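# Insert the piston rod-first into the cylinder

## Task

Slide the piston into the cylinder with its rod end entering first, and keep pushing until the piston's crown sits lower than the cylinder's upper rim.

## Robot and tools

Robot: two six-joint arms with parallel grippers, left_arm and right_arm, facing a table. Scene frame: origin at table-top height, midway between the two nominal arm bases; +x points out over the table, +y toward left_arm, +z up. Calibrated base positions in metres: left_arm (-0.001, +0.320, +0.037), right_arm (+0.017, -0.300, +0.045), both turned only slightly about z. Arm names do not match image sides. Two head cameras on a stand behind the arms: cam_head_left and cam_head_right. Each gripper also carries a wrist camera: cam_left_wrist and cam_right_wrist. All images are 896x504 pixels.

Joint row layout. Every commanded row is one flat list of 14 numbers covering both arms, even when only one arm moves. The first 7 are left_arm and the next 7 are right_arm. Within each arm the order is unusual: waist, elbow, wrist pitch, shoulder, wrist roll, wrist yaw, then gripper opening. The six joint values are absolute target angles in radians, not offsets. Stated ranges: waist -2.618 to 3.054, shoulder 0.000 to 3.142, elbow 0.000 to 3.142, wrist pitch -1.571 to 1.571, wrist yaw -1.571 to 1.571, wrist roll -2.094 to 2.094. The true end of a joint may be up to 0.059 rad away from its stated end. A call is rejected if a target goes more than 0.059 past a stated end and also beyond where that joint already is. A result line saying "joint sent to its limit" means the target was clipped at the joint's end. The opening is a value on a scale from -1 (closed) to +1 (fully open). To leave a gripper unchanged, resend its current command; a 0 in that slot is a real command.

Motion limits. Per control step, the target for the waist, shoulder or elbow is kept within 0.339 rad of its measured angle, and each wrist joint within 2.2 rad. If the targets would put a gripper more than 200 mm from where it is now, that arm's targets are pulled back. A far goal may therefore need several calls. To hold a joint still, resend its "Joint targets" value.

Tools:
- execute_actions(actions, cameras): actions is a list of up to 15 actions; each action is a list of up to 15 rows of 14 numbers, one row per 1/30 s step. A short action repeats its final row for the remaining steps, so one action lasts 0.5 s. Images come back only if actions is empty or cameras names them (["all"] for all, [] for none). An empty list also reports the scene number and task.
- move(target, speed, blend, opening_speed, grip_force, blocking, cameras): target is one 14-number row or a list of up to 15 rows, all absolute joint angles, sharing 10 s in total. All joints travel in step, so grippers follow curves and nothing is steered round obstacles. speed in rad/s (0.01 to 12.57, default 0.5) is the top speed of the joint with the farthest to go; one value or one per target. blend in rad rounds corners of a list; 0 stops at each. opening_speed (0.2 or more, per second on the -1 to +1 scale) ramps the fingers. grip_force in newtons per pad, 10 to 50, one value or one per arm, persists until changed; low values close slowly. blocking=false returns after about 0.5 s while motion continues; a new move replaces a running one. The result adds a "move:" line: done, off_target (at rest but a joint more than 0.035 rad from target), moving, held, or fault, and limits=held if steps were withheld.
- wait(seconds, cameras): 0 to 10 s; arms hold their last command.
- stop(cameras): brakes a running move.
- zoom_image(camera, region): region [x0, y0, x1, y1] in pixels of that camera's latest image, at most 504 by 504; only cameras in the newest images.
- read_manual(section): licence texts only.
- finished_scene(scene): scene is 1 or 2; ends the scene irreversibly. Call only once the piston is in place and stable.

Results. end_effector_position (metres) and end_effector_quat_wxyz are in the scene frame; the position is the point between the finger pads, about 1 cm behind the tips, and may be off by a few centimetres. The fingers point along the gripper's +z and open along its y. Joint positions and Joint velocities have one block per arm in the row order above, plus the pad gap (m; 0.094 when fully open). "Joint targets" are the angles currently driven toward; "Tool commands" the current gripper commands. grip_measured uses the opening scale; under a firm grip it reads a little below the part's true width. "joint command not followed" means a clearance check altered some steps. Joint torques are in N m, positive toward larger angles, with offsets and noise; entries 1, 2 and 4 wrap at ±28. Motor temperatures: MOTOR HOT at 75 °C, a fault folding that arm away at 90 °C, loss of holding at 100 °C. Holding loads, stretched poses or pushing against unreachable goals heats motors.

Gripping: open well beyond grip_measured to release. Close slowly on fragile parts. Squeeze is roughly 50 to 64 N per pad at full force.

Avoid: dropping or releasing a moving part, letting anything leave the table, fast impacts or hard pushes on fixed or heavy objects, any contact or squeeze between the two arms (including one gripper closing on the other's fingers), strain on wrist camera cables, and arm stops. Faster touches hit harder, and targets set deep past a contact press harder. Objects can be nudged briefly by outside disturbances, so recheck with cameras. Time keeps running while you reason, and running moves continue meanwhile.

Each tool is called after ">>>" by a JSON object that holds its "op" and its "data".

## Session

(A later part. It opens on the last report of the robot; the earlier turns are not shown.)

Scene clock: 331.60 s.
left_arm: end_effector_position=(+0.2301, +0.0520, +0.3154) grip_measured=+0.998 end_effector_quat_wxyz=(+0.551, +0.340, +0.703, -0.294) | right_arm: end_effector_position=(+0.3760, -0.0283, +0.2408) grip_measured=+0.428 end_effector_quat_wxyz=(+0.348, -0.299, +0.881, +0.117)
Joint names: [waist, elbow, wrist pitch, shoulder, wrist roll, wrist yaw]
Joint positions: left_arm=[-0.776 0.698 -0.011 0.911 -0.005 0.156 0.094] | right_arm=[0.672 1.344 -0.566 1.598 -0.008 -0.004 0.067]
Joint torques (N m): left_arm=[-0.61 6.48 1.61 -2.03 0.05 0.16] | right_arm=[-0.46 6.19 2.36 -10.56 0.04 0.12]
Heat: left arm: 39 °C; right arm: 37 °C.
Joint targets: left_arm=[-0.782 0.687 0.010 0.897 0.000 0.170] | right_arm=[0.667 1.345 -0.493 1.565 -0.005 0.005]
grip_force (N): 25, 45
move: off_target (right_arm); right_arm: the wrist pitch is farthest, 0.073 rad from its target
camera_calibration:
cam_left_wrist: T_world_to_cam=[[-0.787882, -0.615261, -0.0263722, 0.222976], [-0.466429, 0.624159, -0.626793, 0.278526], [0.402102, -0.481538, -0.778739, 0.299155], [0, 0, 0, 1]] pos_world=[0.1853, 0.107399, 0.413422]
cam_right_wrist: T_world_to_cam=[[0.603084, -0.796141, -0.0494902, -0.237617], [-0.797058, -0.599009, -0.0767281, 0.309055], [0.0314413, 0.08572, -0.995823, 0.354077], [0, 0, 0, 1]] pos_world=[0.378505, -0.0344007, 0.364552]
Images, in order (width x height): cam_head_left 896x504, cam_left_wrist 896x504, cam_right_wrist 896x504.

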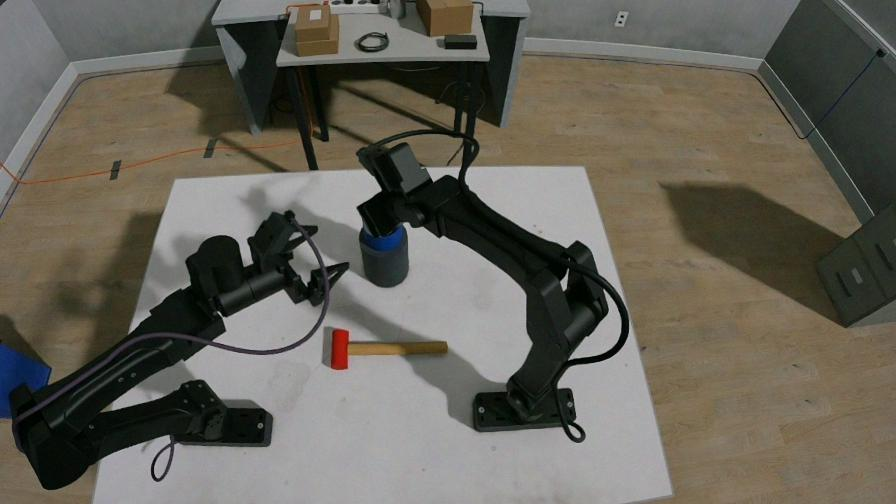

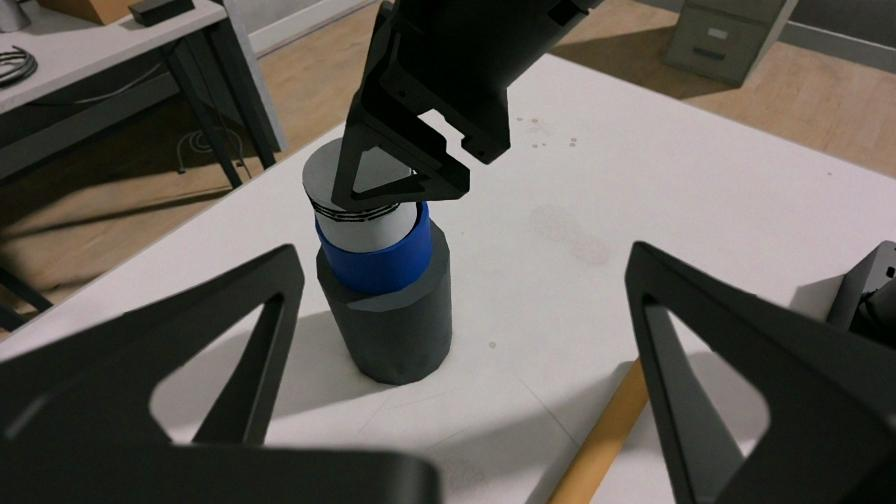

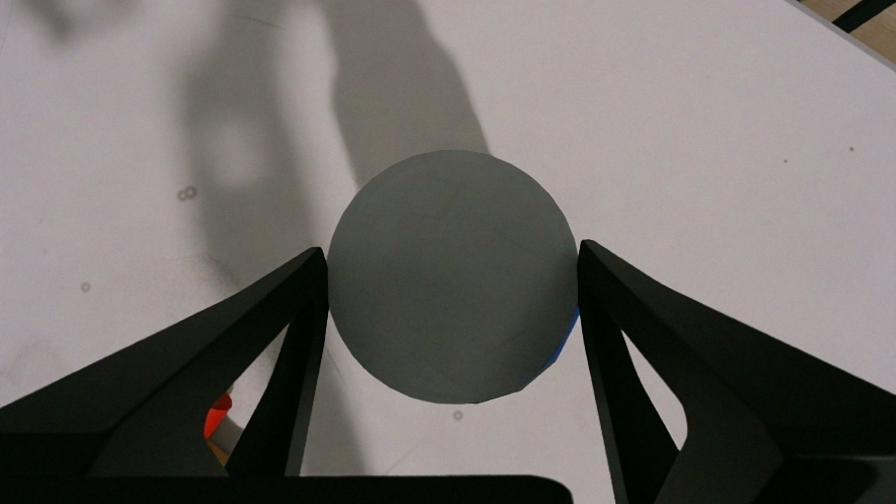

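>>> {"op": "move", "data": {"target": [-0.782, 0.687, 0.01, 0.897, 0, 0.17, 1.0, 0.654, 1.345, -0.493, 1.535, -0.005, 0.005, 0.36], "speed": 0.2, "cameras": ["cam_left_wrist", "cam_right_wrist"]}}

>>> {"op": "zoom_image", "data": {"camera": "cam_left_wrist", "region": [280, 90, 480, 310]}}

>>> {"op": "zoom_image", "data": {"camera": "cam_right_wrist", "region": [290, 120, 620, 450]}}

Scene clock: 334.07 s.
left_arm: end_effector_position=(+0.2301, +0.0520, +0.3154) grip_measured=+0.998 end_effector_quat_wxyz=(+0.551, +0.340, +0.703, -0.294) | right_arm: end_effector_position=(+0.3787, -0.0331, +0.2449) grip_measured=+0.428 end_effector_quat_wxyz=(+0.353, -0.293, +0.881, +0.116)
Joint names: [waist, elbow, wrist pitch, shoulder, wrist roll, wrist yaw]
Joint positions: left_arm=[-0.776 0.698 -0.011 0.911 -0.005 0.156 0.094] | right_arm=[0.66 1.344 -0.565 1.589 -0.008 -0.004 0.067]
Joint torques (N m): left_arm=[-0.61 6.49 1.61 -2.03 0.06 0.16] | right_arm=[-0.59 6.17 2.36 -12.52 0.05 0.1]
Heat: left arm: 39 °C; right arm: 38 °C.
Joint targets: left_arm=[-0.782 0.687 0.010 0.897 0.000 0.170] | right_arm=[0.654 1.345 -0.493 1.535 -0.005 0.005]
grip_force (N): 25, 45
move: off_target (right_arm); right_arm: the wrist pitch is farthest, 0.072 rad from its target
camera_calibration:
cam_left_wrist: T_world_to_cam=[[-0.787882, -0.615261, -0.0263722, 0.222976], [-0.466429, 0.624159, -0.626793, 0.278526], [0.402102, -0.481538, -0.778739, 0.299155], [0, 0, 0, 1]] pos_world=[0.1853, 0.107399, 0.413422]
cam_right_wrist: T_world_to_cam=[[0.593711, -0.80316, -0.0494077, -0.239642], [-0.80366, -0.588752, -0.0866108, 0.313886], [0.0404734, 0.0911288, -0.995016, 0.355178], [0, 0, 0, 1]] pos_world=[0.38016, -0.0400366, 0.368753]
Images, in order (width x height): cam_left_wrist 896x504, cam_right_wrist 896x504.

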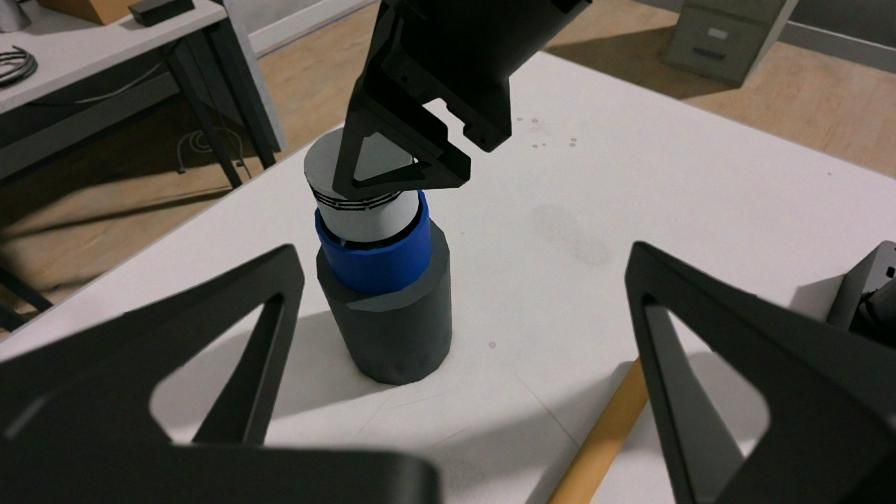

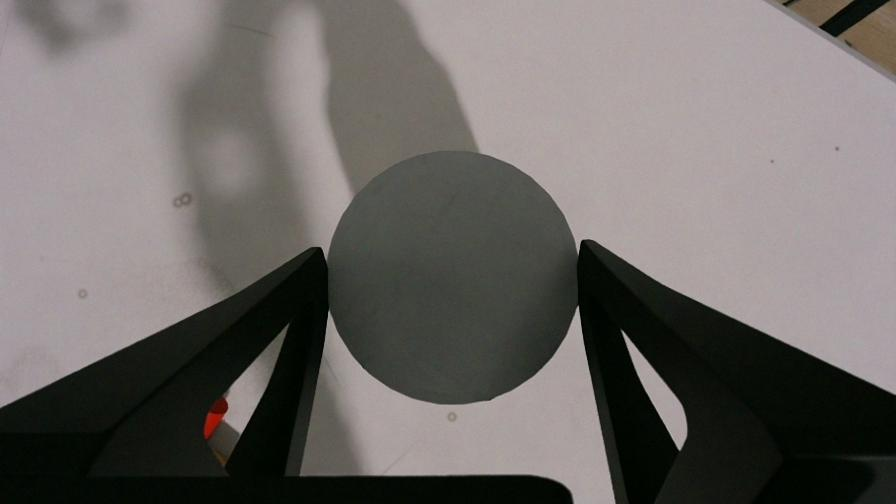

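Scaled by 2.291 from the camera's 896x504 image, which has a finer 1280x720 frame.

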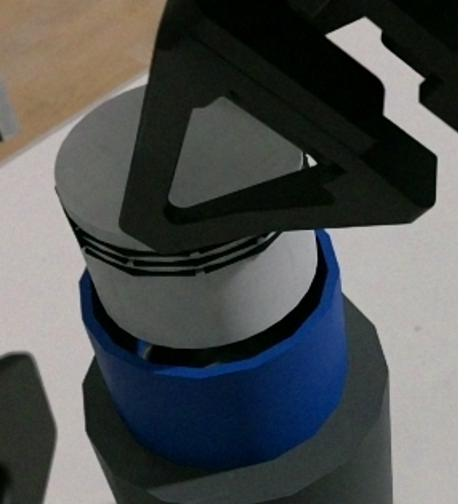

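Scaled by 1.527 from the camera's 896x504 image, which has a finer 1280x720 frame.

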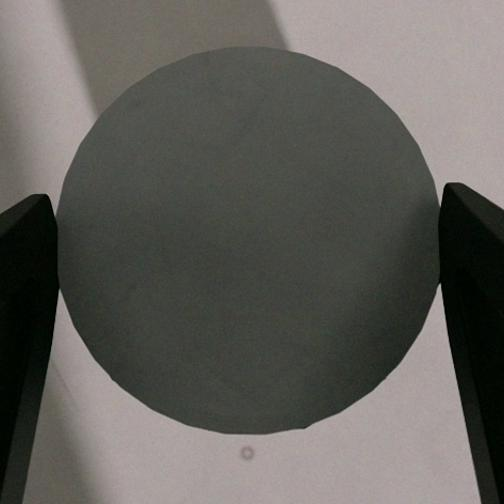

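>>> {"op": "move", "data": {"target": [[-0.782, 0.687, 0.01, 0.897, 0, 0.17, 1.0, 0.654, 1.345, -0.517, 1.518, -0.005, 0.005, 0.36], [-0.782, 0.687, 0.01, 0.897, 0, 0.17, 1.0, 0.654, 1.30, -0.46, 1.518, -0.005, 0.005, 0.36]], "speed": 0.15, "cameras": ["cam_left_wrist", "cam_right_wrist"]}}

>>> {"op": "zoom_image", "data": {"camera": "cam_left_wrist", "region": [280, 90, 480, 310]}}

>>> {"op": "zoom_image", "data": {"camera": "cam_right_wrist", "region": [290, 120, 620, 450]}}

Scene clock: 338.10 s.
left_arm: end_effector_position=(+0.2301, +0.0520, +0.3154) grip_measured=+0.998 end_effector_quat_wxyz=(+0.551, +0.340, +0.703, -0.294) | right_arm: end_effector_position=(+0.3755, -0.0355, +0.2396) grip_measured=+0.428 end_effector_quat_wxyz=(+0.356, -0.293, +0.880, +0.117)
Joint names: [waist, elbow, wrist pitch, shoulder, wrist roll, wrist yaw]
Joint positions: left_arm=[-0.776 0.698 -0.011 0.911 -0.005 0.156 0.094] | right_arm=[0.66 1.299 -0.533 1.57 -0.008 -0.004 0.067]
Joint torques (N m): left_arm=[-0.61 6.49 1.61 -2.03 0.06 0.15] | right_arm=[-0.58 6.2 2.38 -12.26 0.04 0.09]
Heat: left arm: 39 °C; right arm: 38 °C.
Joint targets: left_arm=[-0.782 0.687 0.010 0.897 0.000 0.170] | right_arm=[0.654 1.300 -0.460 1.518 -0.005 0.005]
grip_force (N): 25, 45
move: off_target (right_arm); right_arm: the wrist pitch is farthest, 0.073 rad from its target
camera_calibration:
cam_left_wrist: T_world_to_cam=[[-0.787882, -0.615261, -0.0263722, 0.222976], [-0.466429, 0.624159, -0.626793, 0.278526], [0.402102, -0.481538, -0.778739, 0.299155], [0, 0, 0, 1]] pos_world=[0.1853, 0.107399, 0.413422]
cam_right_wrist: T_world_to_cam=[[0.593953, -0.802979, -0.0494529, -0.239968], [-0.803202, -0.588384, -0.0931165, 0.310899], [0.0456733, 0.0950275, -0.994426, 0.348212], [0, 0, 0, 1]] pos_world=[0.376341, -0.0428509, 0.363354]
Images, in order (width x height): cam_left_wrist 896x504, cam_right_wrist 896x504.

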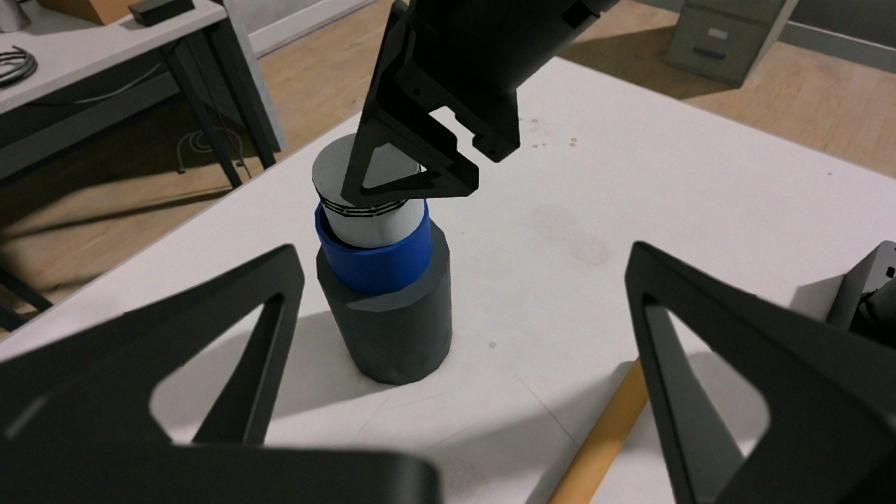

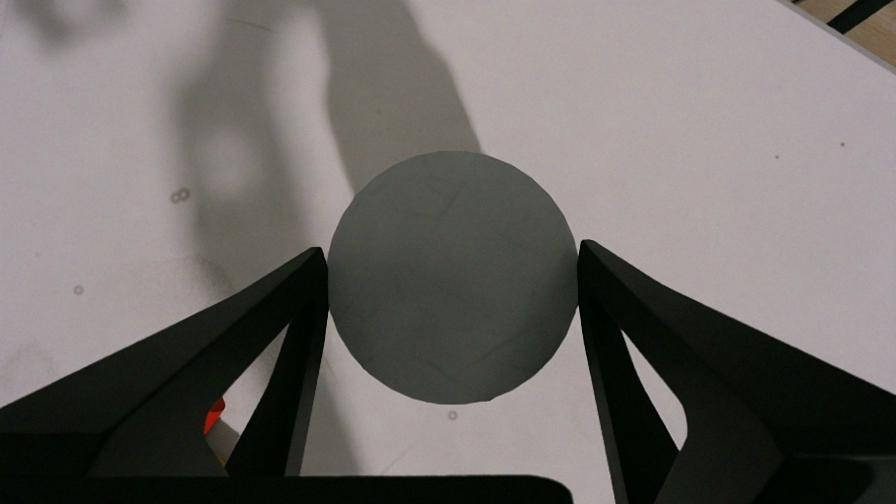

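Scaled by 2.291 from the camera's 896x504 image, which has a finer 1280x720 frame.

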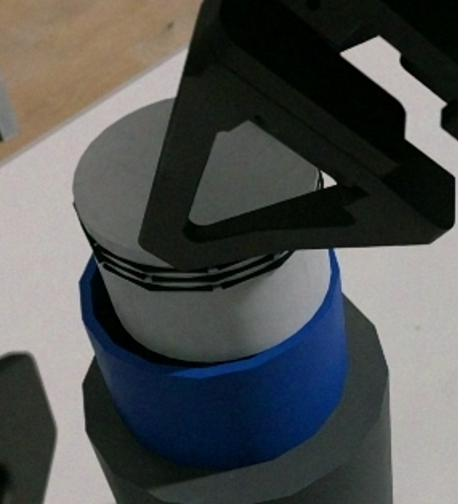

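Scaled by 1.527 from the camera's 896x504 image, which has a finer 1280x720 frame.

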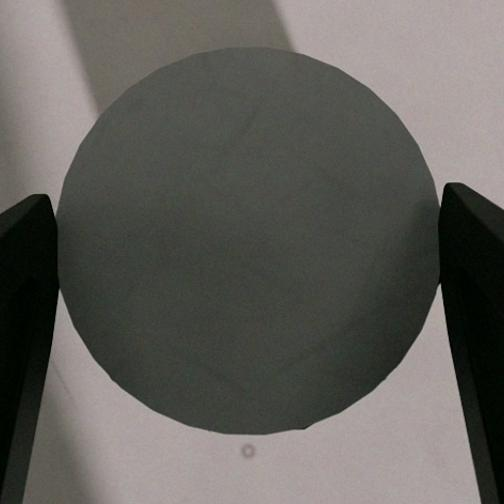

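>>> {"op": "move", "data": {"target": [-0.782, 0.687, 0.01, 0.897, 0, 0.17, 1.0, 0.654, 1.236, -0.385, 1.518, -0.005, 0.005, 0.36], "speed": 0.12, "cameras": ["cam_left_wrist", "cam_right_wrist"]}}

>>> {"op": "zoom_image", "data": {"camera": "cam_left_wrist", "region": [280, 90, 480, 310]}}

>>> {"op": "zoom_image", "data": {"camera": "cam_right_wrist", "region": [290, 120, 620, 450]}}

Scene clock: 340.53 s.
left_arm: end_effector_position=(+0.2301, +0.0520, +0.3154) grip_measured=+0.998 end_effector_quat_wxyz=(+0.551, +0.340, +0.703, -0.294) | right_arm: end_effector_position=(+0.3749, -0.0360, +0.2263) grip_measured=+0.428 end_effector_quat_wxyz=(+0.360, -0.292, +0.878, +0.118)
Joint names: [waist, elbow, wrist pitch, shoulder, wrist roll, wrist yaw]
Joint positions: left_arm=[-0.776 0.698 -0.011 0.911 -0.005 0.156 0.094] | right_arm=[0.66 1.233 -0.463 1.563 -0.008 -0.004 0.067]
Joint torques (N m): left_arm=[-0.59 6.49 1.61 -2.02 0.06 0.16] | right_arm=[-0.57 6.37 2.43 -11.48 0.06 0.08]
Heat: left arm: 39 °C; right arm: 38 °C.
Joint targets: left_arm=[-0.782 0.687 0.010 0.897 0.000 0.170] | right_arm=[0.654 1.236 -0.385 1.518 -0.005 0.005]
grip_force (N): 25, 45
move: off_target (right_arm); right_arm: the wrist pitch is farthest, 0.078 rad from its target
camera_calibration:
cam_left_wrist: T_world_to_cam=[[-0.787882, -0.615261, -0.0263722, 0.222976], [-0.466429, 0.624159, -0.626793, 0.278526], [0.402102, -0.481538, -0.778739, 0.299155], [0, 0, 0, 1]] pos_world=[0.1853, 0.107399, 0.413422]
cam_right_wrist: T_world_to_cam=[[0.594396, -0.802658, -0.0493307, -0.240833], [-0.802359, -0.587822, -0.103368, 0.31093], [0.0539713, 0.101022, -0.993419, 0.33198], [0, 0, 0, 1]] pos_world=[0.37471, -0.0440729, 0.350055]
Images, in order (width x height): cam_left_wrist 896x504, cam_right_wrist 896x504.

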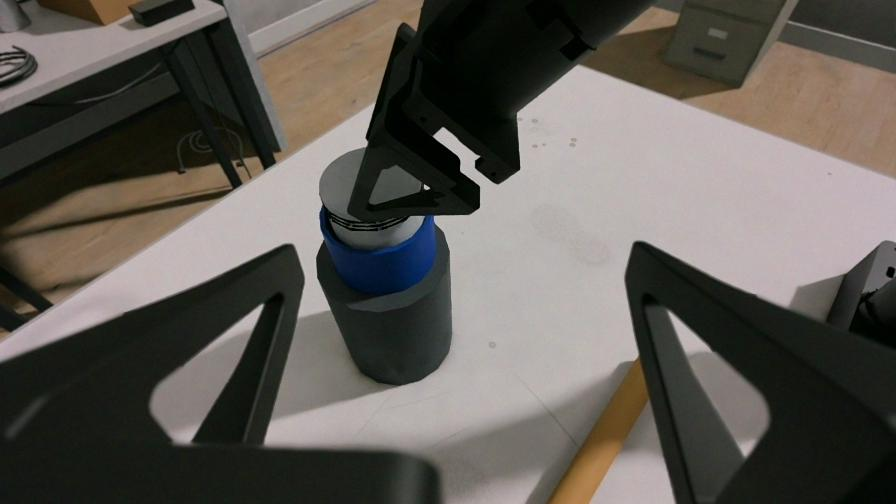

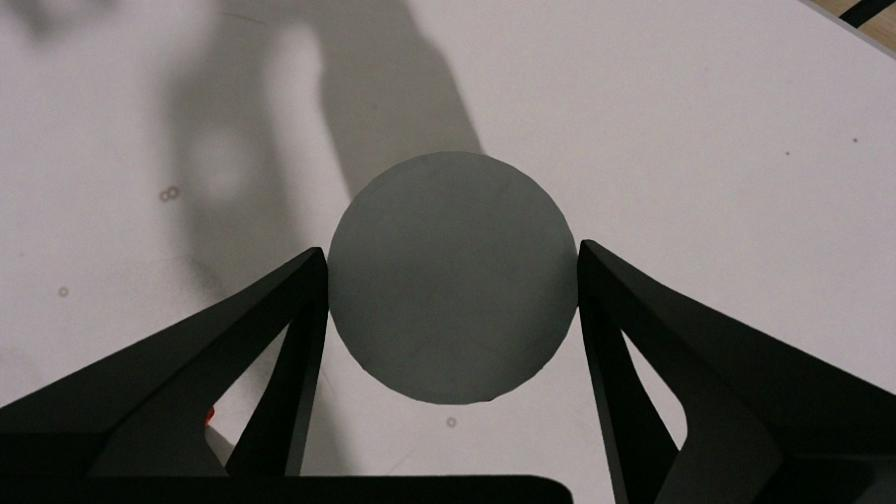

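Scaled by 2.291 from the camera's 896x504 image, which has a finer 1280x720 frame.

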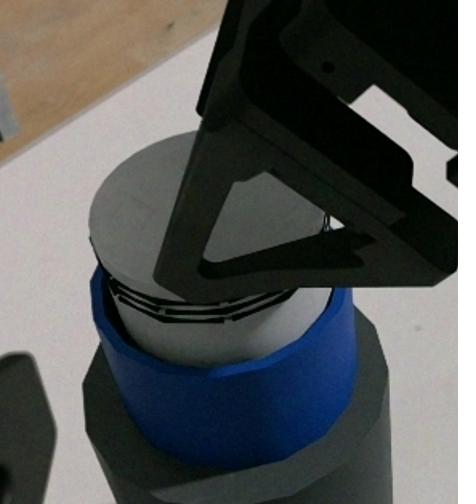

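Scaled by 1.527 from the camera's 896x504 image, which has a finer 1280x720 frame.

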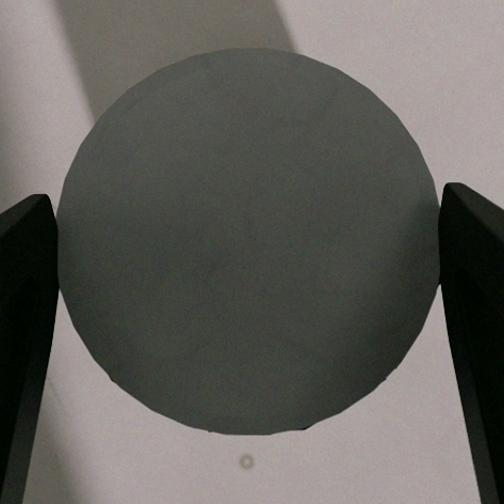

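>>> {"op": "move", "data": {"target": [-0.782, 0.687, 0.01, 0.897, 0, 0.17, 1.0, 0.656, 1.211, -0.352, 1.570, -0.005, 0.005, 0.36], "speed": 0.12, "cameras": ["cam_left_wrist"]}}

>>> {"op": "zoom_image", "data": {"camera": "cam_left_wrist", "region": [280, 90, 480, 310]}}

Scene clock: 342.87 s.
left_arm: end_effector_position=(+0.2301, +0.0520, +0.3154) grip_measured=+0.998 end_effector_quat_wxyz=(+0.551, +0.340, +0.703, -0.294) | right_arm: end_effector_position=(+0.3762, -0.0350, +0.2149) grip_measured=+0.428 end_effector_quat_wxyz=(+0.357, -0.293, +0.879, +0.117)
Joint names: [waist, elbow, wrist pitch, shoulder, wrist roll, wrist yaw]
Joint positions: left_arm=[-0.776 0.698 -0.011 0.911 -0.005 0.156 0.094] | right_arm=[0.66 1.207 -0.429 1.578 -0.008 -0.004 0.067]
Joint torques (N m): left_arm=[-0.59 6.49 1.61 -2.02 0.05 0.15] | right_arm=[-0.39 6.35 2.42 -7.92 0.08 0.08]
Heat: left arm: 39 °C; right arm: 38 °C.
Joint targets: left_arm=[-0.782 0.687 0.010 0.897 0.000 0.170] | right_arm=[0.656 1.211 -0.352 1.570 -0.005 0.005]
grip_force (N): 25, 45
move: off_target (right_arm); right_arm: the wrist pitch is farthest, 0.077 rad from its target
camera_calibration:
cam_left_wrist: T_world_to_cam=[[-0.787882, -0.615261, -0.0263722, 0.222976], [-0.466429, 0.624159, -0.626793, 0.278526], [0.402102, -0.481538, -0.778739, 0.299155], [0, 0, 0, 1]] pos_world=[0.1853, 0.107399, 0.413422]
Images, in order (width x height): cam_left_wrist 896x504.

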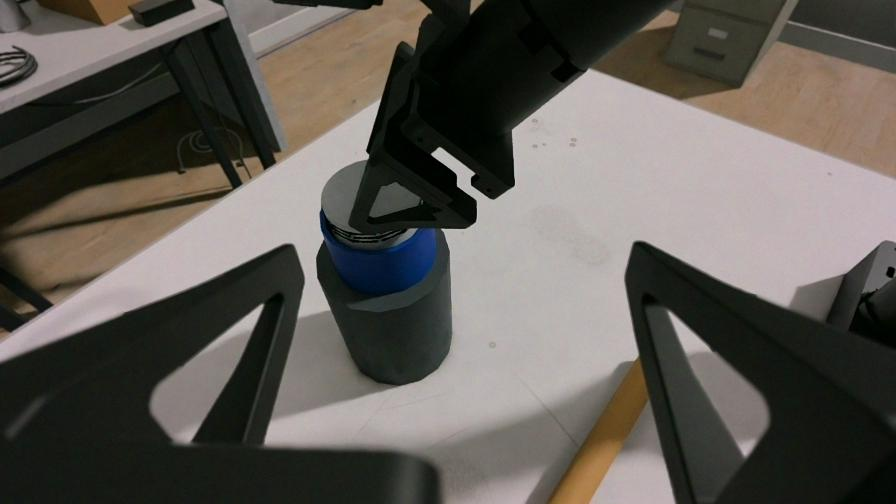

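Scaled by 2.291 from the camera's 896x504 image, which has a finer 1280x720 frame.

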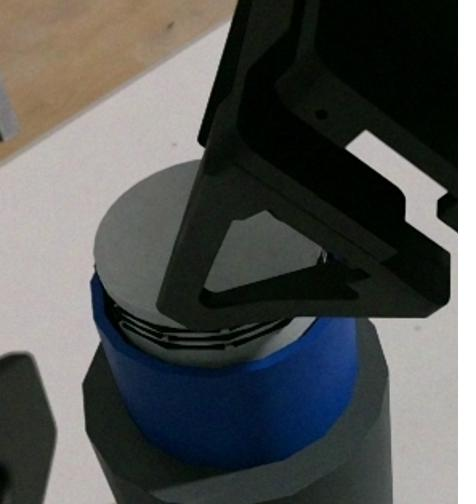

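>>> {"op": "move", "data": {"target": [-0.782, 0.687, 0.01, 0.897, 0, 0.17, 1.0, 0.657, 1.182, -0.316, 1.577, -0.005, 0.005, 0.36], "speed": 0.12, "cameras": ["cam_left_wrist", "cam_right_wrist", "cam_head_left"]}}

>>> {"op": "zoom_image", "data": {"camera": "cam_left_wrist", "region": [280, 130, 480, 310]}}

>>> {"op": "zoom_image", "data": {"camera": "cam_right_wrist", "region": [290, 120, 620, 450]}}

>>> {"op": "zoom_image", "data": {"camera": "cam_head_left", "region": [335, 180, 435, 295]}}

Scene clock: 344.93 s.
left_arm: end_effector_position=(+0.2301, +0.0520, +0.3154) grip_measured=+0.998 end_effector_quat_wxyz=(+0.551, +0.340, +0.703, -0.294) | right_arm: end_effector_position=(+0.3765, -0.0348, +0.2064) grip_measured=+0.428 end_effector_quat_wxyz=(+0.357, -0.292, +0.879, +0.117)
Joint names: [waist, elbow, wrist pitch, shoulder, wrist roll, wrist yaw]
Joint positions: left_arm=[-0.776 0.698 -0.011 0.911 -0.005 0.156 0.094] | right_arm=[0.66 1.179 -0.394 1.584 -0.008 -0.004 0.067]
Joint torques (N m): left_arm=[-0.61 6.48 1.61 -2.02 0.06 0.15] | right_arm=[-0.23 6.26 2.46 -7.8 0.02 0.11]
Heat: left arm: 39 °C; right arm: 38 °C.
Joint targets: left_arm=[-0.782 0.687 0.010 0.897 0.000 0.170] | right_arm=[0.657 1.182 -0.316 1.577 -0.005 0.005]
grip_force (N): 25, 45
move: off_target (right_arm); right_arm: the wrist pitch is farthest, 0.078 rad from its target
camera_calibration:
cam_left_wrist: T_world_to_cam=[[-0.787882, -0.615261, -0.0263722, 0.222976], [-0.466429, 0.624159, -0.626793, 0.278526], [0.402102, -0.481538, -0.778739, 0.299155], [0, 0, 0, 1]] pos_world=[0.1853, 0.107399, 0.413422]
cam_right_wrist: T_world_to_cam=[[0.594115, -0.802863, -0.0493771, -0.241646], [-0.8029, -0.588181, -0.0969254, 0.309722], [0.0487751, 0.0972297, -0.994066, 0.313929], [0, 0, 0, 1]] pos_world=[0.376929, -0.042359, 0.330155]
Images, in order (width x height): cam_head_left 896x504, cam_left_wrist 896x504, cam_right_wrist 896x504.

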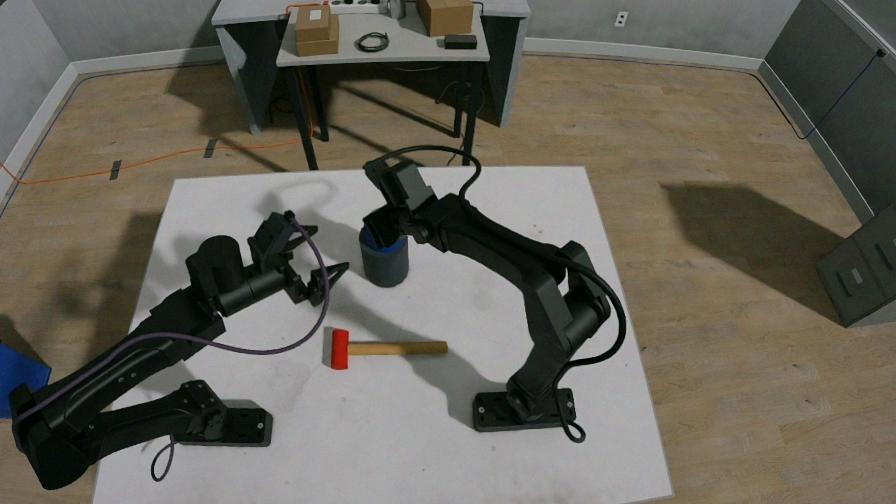

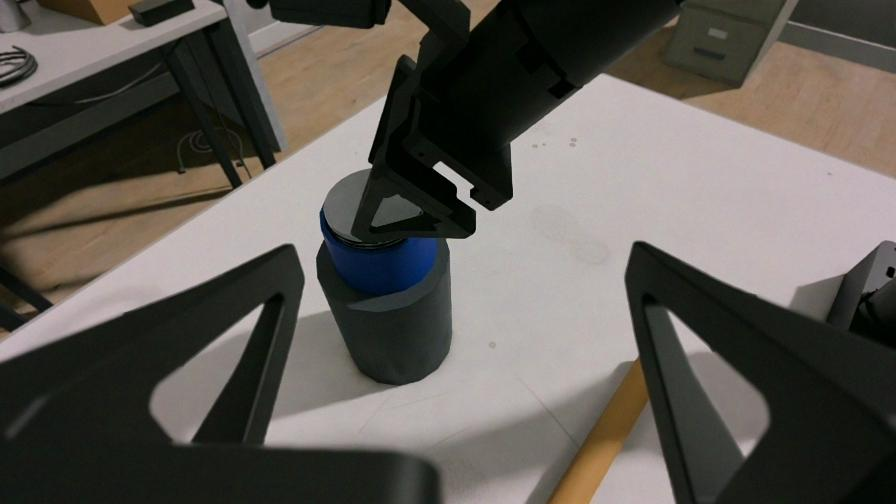

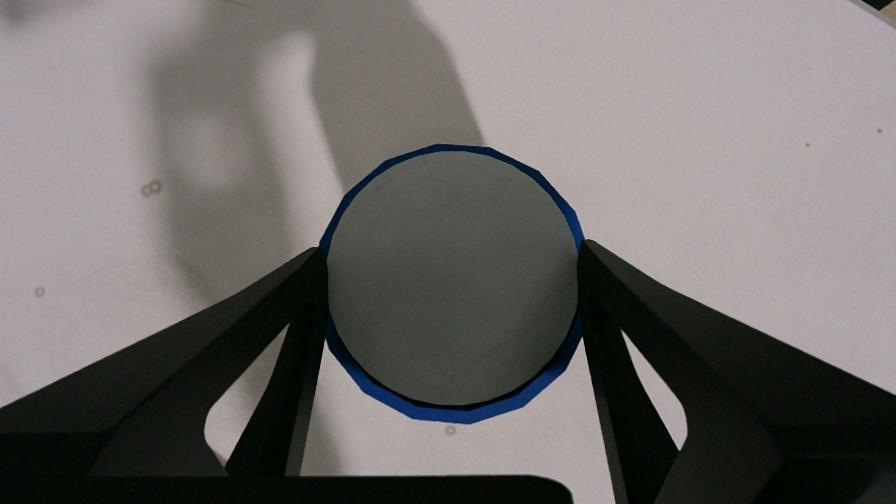

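Scaled by 2.520 from the camera's 896x504 image, which has a finer 1280x720 frame.

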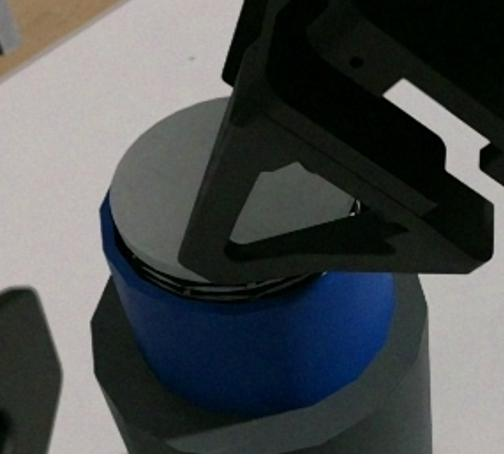

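Scaled by 1.527 from the camera's 896x504 image, which has a finer 1280x720 frame.

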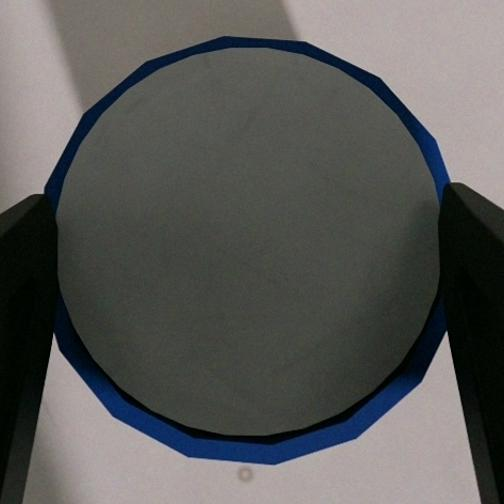

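Scaled by 4.383 from the camera's 896x504 image, which has a finer 1280x720 frame.

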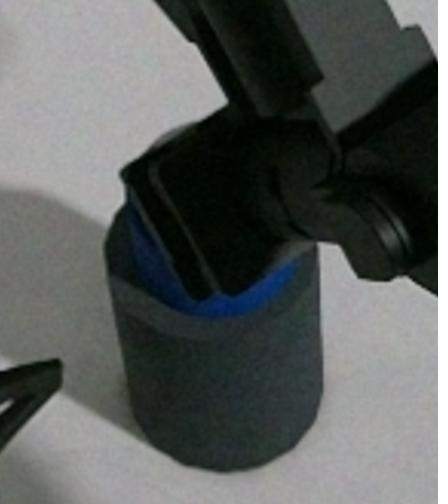

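>>> {"op": "move", "data": {"target": [[-0.782, 0.687, 0.01, 0.897, 0, 0.17, 1.0, 0.657, 1.178, -0.312, 1.577, -0.005, 0.005, 0.436], [-0.782, 0.687, 0.01, 0.897, 0, 0.17, 1.0, 0.657, 1.178, -0.312, 1.577, -0.005, 0.005, 0.441], [-0.782, 0.687, 0.01, 0.897, 0, 0.17, 1.0, 0.657, 1.178, -0.312, 1.577, -0.005, 0.005, 0.445], [-0.782, 0.687, 0.01, 0.897, 0, 0.17, 1.0, 0.657, 1.178, -0.312, 1.577, -0.005, 0.005, 0.449], [-0.782, 0.687, 0.01, 0.897, 0, 0.17, 1.0, 0.657, 1.178, -0.312, 1.577, -0.005, 0.005, 0.455]], "speed": 0.2, "cameras": ["cam_left_wrist", "cam_right_wrist"]}}

>>> {"op": "zoom_image", "data": {"camera": "cam_left_wrist", "region": [280, 130, 480, 310]}}

>>> {"op": "zoom_image", "data": {"camera": "cam_right_wrist", "region": [290, 120, 620, 450]}}

Scene clock: 349.13 s.
left_arm: end_effector_position=(+0.2301, +0.0520, +0.3154) grip_measured=+0.998 end_effector_quat_wxyz=(+0.551, +0.340, +0.703, -0.294) | right_arm: end_effector_position=(+0.3766, -0.0347, +0.2065) grip_measured=+0.460 end_effector_quat_wxyz=(+0.358, -0.292, +0.879, +0.118)
Joint names: [waist, elbow, wrist pitch, shoulder, wrist roll, wrist yaw]
Joint positions: left_arm=[-0.776 0.698 -0.011 0.911 -0.005 0.156 0.094] | right_arm=[0.66 1.179 -0.394 1.584 -0.008 -0.004 0.069]
Joint torques (N m): left_arm=[-0.62 6.48 1.61 -2.03 0.05 0.15] | right_arm=[-0.28 5.97 2.5 -7.91 0.06 0.11]
Heat: left arm: 39 °C; right arm: 39 °C.
Joint targets: left_arm=[-0.782 0.687 0.010 0.897 0.000 0.170] | right_arm=[0.657 1.178 -0.312 1.577 -0.005 0.005]
grip_force (N): 25, 45
move: off_target (right_arm); target 2's new numbers were sent with right_arm's wrist pitch 0.082 rad from that target; target 3's new numbers were sent with right_arm's wrist pitch 0.082 rad from that target; target 4's new numbers were sent with right_arm's wrist pitch 0.082 rad from that target; target 5's new numbers were sent with right_arm's wrist pitch 0.082 rad from that target; right_arm: the wrist pitch is farthest, 0.082 rad from its target
camera_calibration:
cam_left_wrist: T_world_to_cam=[[-0.787882, -0.615261, -0.0263722, 0.222976], [-0.466429, 0.624159, -0.626793, 0.278526], [0.402102, -0.481538, -0.778739, 0.299155], [0, 0, 0, 1]] pos_world=[0.1853, 0.107399, 0.413422]
cam_right_wrist: T_world_to_cam=[[0.594123, -0.802859, -0.0493412, -0.241651], [-0.802857, -0.588122, -0.0976383, 0.309961], [0.0493711, 0.0976231, -0.993998, 0.313898], [0, 0, 0, 1]] pos_world=[0.376927, -0.0423605, 0.330355]
Images, in order (width x height): cam_left_wrist 896x504, cam_right_wrist 896x504.

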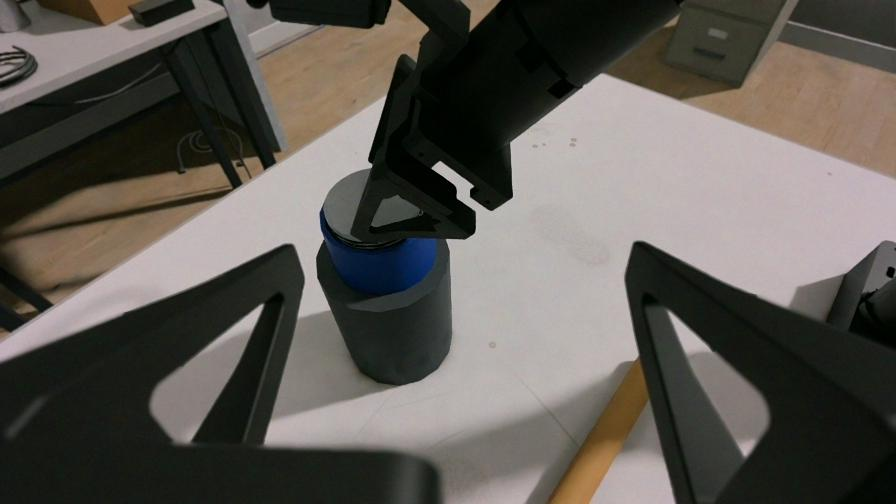

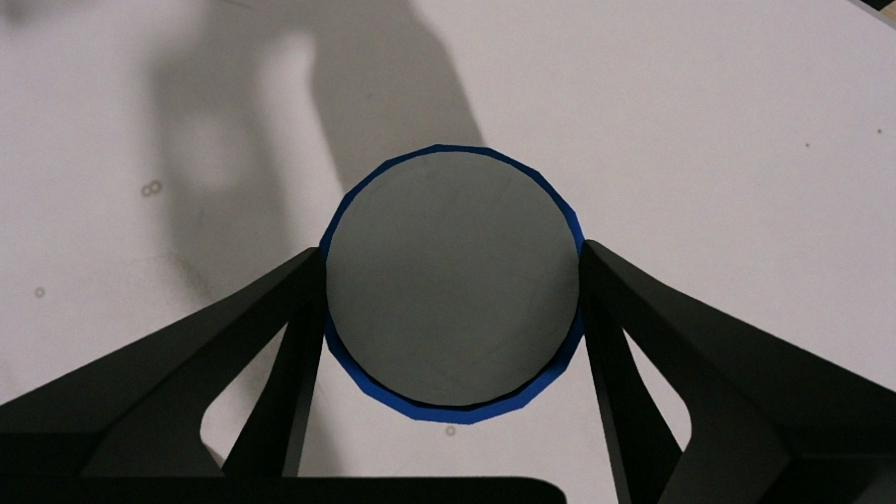

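Scaled by 2.520 from the camera's 896x504 image, which has a finer 1280x720 frame.

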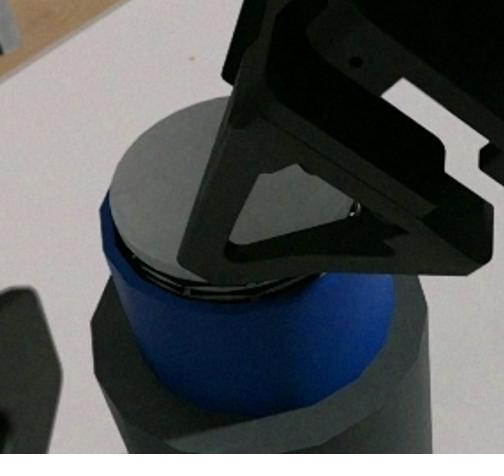

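Scaled by 1.527 from the camera's 896x504 image, which has a finer 1280x720 frame.

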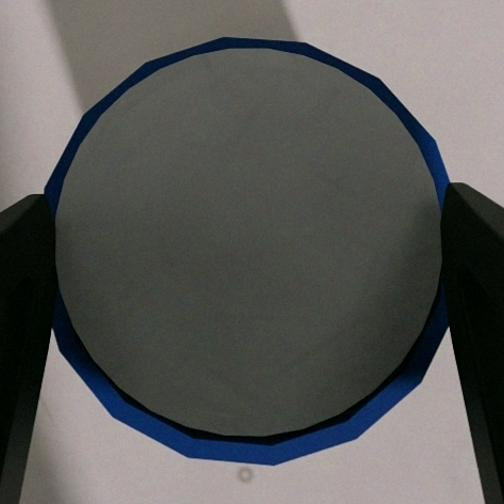

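>>> {"op": "move", "data": {"target": [[-0.782, 0.687, 0.01, 0.897, 0, 0.17, 1.0, 0.657, 1.178, -0.312, 1.577, -0.005, 0.005, 0.459], [-0.782, 0.687, 0.01, 0.897, 0, 0.17, 1.0, 0.657, 1.178, -0.312, 1.577, -0.005, 0.005, 0.463], [-0.782, 0.687, 0.01, 0.897, 0, 0.17, 1.0, 0.657, 1.178, -0.312, 1.577, -0.005, 0.005, 0.467], [-0.782, 0.687, 0.01, 0.897, 0, 0.17, 1.0, 0.657, 1.178, -0.312, 1.577, -0.005, 0.005, 0.471], [-0.782, 0.687, 0.01, 0.897, 0, 0.17, 1.0, 0.657, 1.178, -0.312, 1.577, -0.005, 0.005, 0.476]], "speed": 0.2, "cameras": ["cam_left_wrist", "cam_right_wrist"]}}

>>> {"op": "zoom_image", "data": {"camera": "cam_left_wrist", "region": [280, 130, 480, 310]}}

>>> {"op": "zoom_image", "data": {"camera": "cam_right_wrist", "region": [290, 120, 620, 450]}}

Scene clock: 352.50 s.
left_arm: end_effector_position=(+0.2301, +0.0520, +0.3154) grip_measured=+0.998 end_effector_quat_wxyz=(+0.551, +0.340, +0.703, -0.294) | right_arm: end_effector_position=(+0.3766, -0.0347, +0.2065) grip_measured=+0.477 end_effector_quat_wxyz=(+0.358, -0.292, +0.879, +0.118)
Joint names: [waist, elbow, wrist pitch, shoulder, wrist roll, wrist yaw]
Joint positions: left_arm=[-0.776 0.698 -0.011 0.911 -0.005 0.156 0.094] | right_arm=[0.66 1.179 -0.394 1.584 -0.008 -0.004 0.069]
Joint torques (N m): left_arm=[-0.61 6.49 1.61 -2.03 0.05 0.16] | right_arm=[-0.29 6.01 2.51 -7.91 0.04 0.1]
Heat: left arm: 40 °C; right arm: 39 °C.
Joint targets: left_arm=[-0.782 0.687 0.010 0.897 0.000 0.170] | right_arm=[0.657 1.178 -0.312 1.577 -0.005 0.005]
grip_force (N): 25, 45
move: off_target (right_arm); target 2's new numbers were sent with right_arm's wrist pitch 0.082 rad from that target; target 3's new numbers were sent with right_arm's wrist pitch 0.082 rad from that target; target 4's new numbers were sent with right_arm's wrist pitch 0.082 rad from that target; target 5's new numbers were sent with right_arm's wrist pitch 0.082 rad from that target; right_arm: the wrist pitch is farthest, 0.082 rad from its target
camera_calibration:
cam_left_wrist: T_world_to_cam=[[-0.787882, -0.615261, -0.0263722, 0.222976], [-0.466429, 0.624159, -0.626793, 0.278526], [0.402102, -0.481538, -0.778739, 0.299155], [0, 0, 0, 1]] pos_world=[0.1853, 0.107399, 0.413422]
cam_right_wrist: T_world_to_cam=[[0.594123, -0.802859, -0.0493412, -0.241651], [-0.802857, -0.588122, -0.0976383, 0.309961], [0.0493711, 0.0976231, -0.993998, 0.313898], [0, 0, 0, 1]] pos_world=[0.376927, -0.0423605, 0.330355]
Images, in order (width x height): cam_left_wrist 896x504, cam_right_wrist 896x504.

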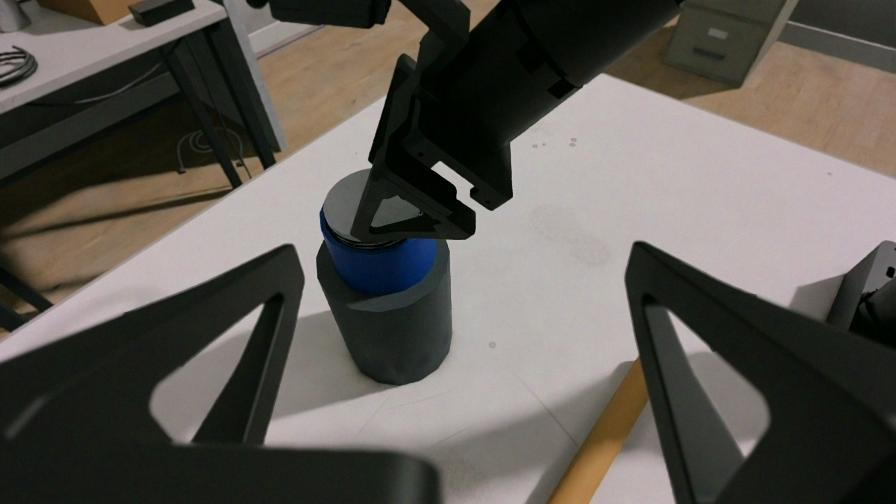

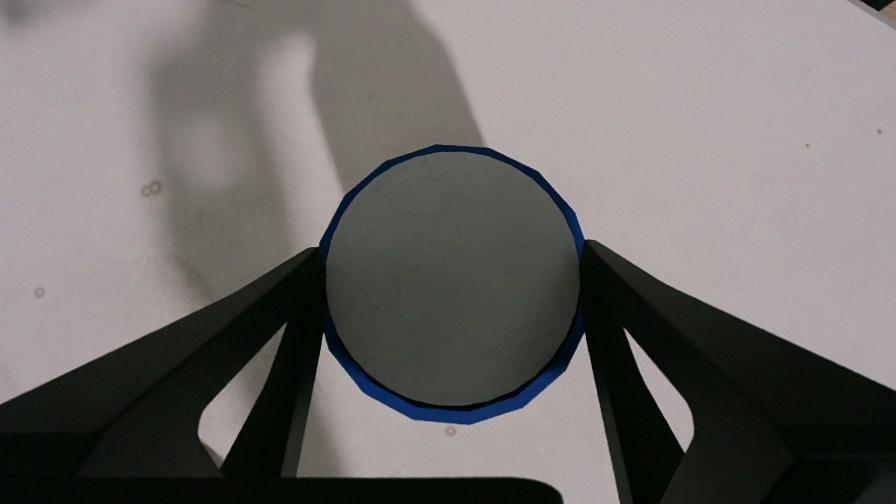

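Scaled by 2.520 from the camera's 896x504 image, which has a finer 1280x720 frame.

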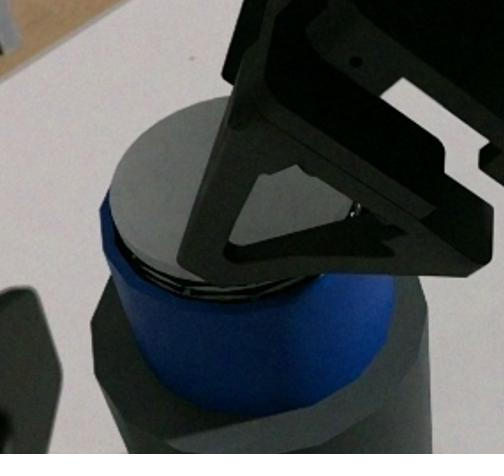

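Scaled by 1.527 from the camera's 896x504 image, which has a finer 1280x720 frame.

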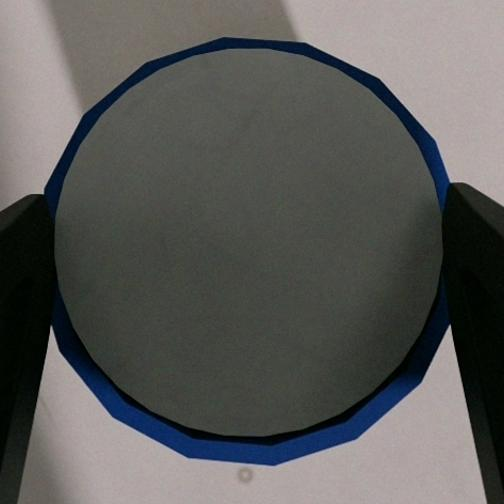

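>>> {"op": "move", "data": {"target": [[-0.782, 0.687, 0.01, 0.897, 0, 0.17, 1.0, 0.657, 1.178, -0.312, 1.577, -0.005, 0.005, 0.480], [-0.782, 0.687, 0.01, 0.897, 0, 0.17, 1.0, 0.657, 1.178, -0.312, 1.577, -0.005, 0.005, 0.484], [-0.782, 0.687, 0.01, 0.897, 0, 0.17, 1.0, 0.657, 1.178, -0.312, 1.577, -0.005, 0.005, 0.488]], "speed": 0.2, "cameras": ["cam_left_wrist", "cam_right_wrist"]}}

Scene clock: 355.30 s.
left_arm: end_effector_position=(+0.2301, +0.0520, +0.3154) grip_measured=+0.998 end_effector_quat_wxyz=(+0.551, +0.340, +0.703, -0.294) | right_arm: end_effector_position=(+0.3859, -0.0279, +0.2185) grip_measured=+0.486 end_effector_quat_wxyz=(+0.387, -0.288, +0.867, +0.127)
Joint names: [waist, elbow, wrist pitch, shoulder, wrist roll, wrist yaw]
Joint positions: left_arm=[-0.776 0.698 -0.011 0.911 -0.005 0.156 0.094] | right_arm=[0.66 1.179 -0.328 1.584 -0.008 -0.004 0.07]
Joint torques (N m): left_arm=[-0.59 6.49 1.61 -2.03 0.06 0.16] | right_arm=[-0.29 6.12 1.79 -7.97 0.02 0.1]
Heat: left arm: 40 °C; right arm: 39 °C.
Joint targets: left_arm=[-0.782 0.687 0.010 0.897 0.000 0.170] | right_arm=[0.657 1.178 -0.312 1.577 -0.005 0.005]
grip_force (N): 25, 45
move: done
camera_calibration:
cam_left_wrist: T_world_to_cam=[[-0.787882, -0.615261, -0.0263722, 0.222976], [-0.466429, 0.624159, -0.626793, 0.278526], [0.402102, -0.481538, -0.778739, 0.299155], [0, 0, 0, 1]] pos_world=[0.1853, 0.107399, 0.413422]
cam_right_wrist: T_world_to_cam=[[0.596789, -0.800907, -0.0489024, -0.242212], [-0.795877, -0.583083, -0.163078, 0.334298], [0.102096, 0.136243, -0.985401, 0.303411], [0, 0, 0, 1]] pos_world=[0.379633, -0.040403, 0.341654]
Images, in order (width x height): cam_left_wrist 896x504, cam_right_wrist 896x504.

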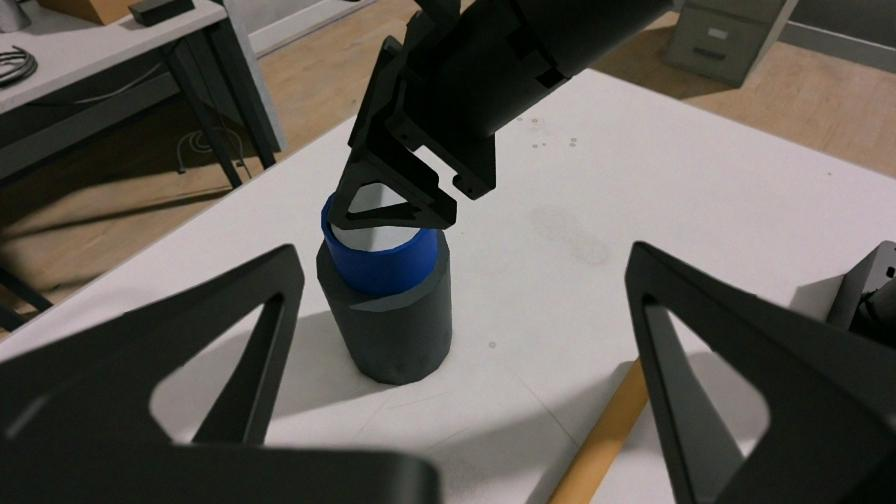

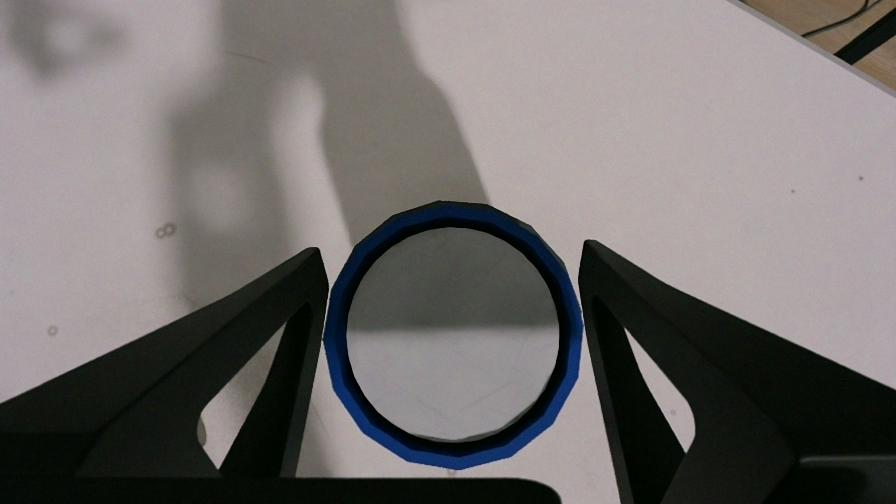

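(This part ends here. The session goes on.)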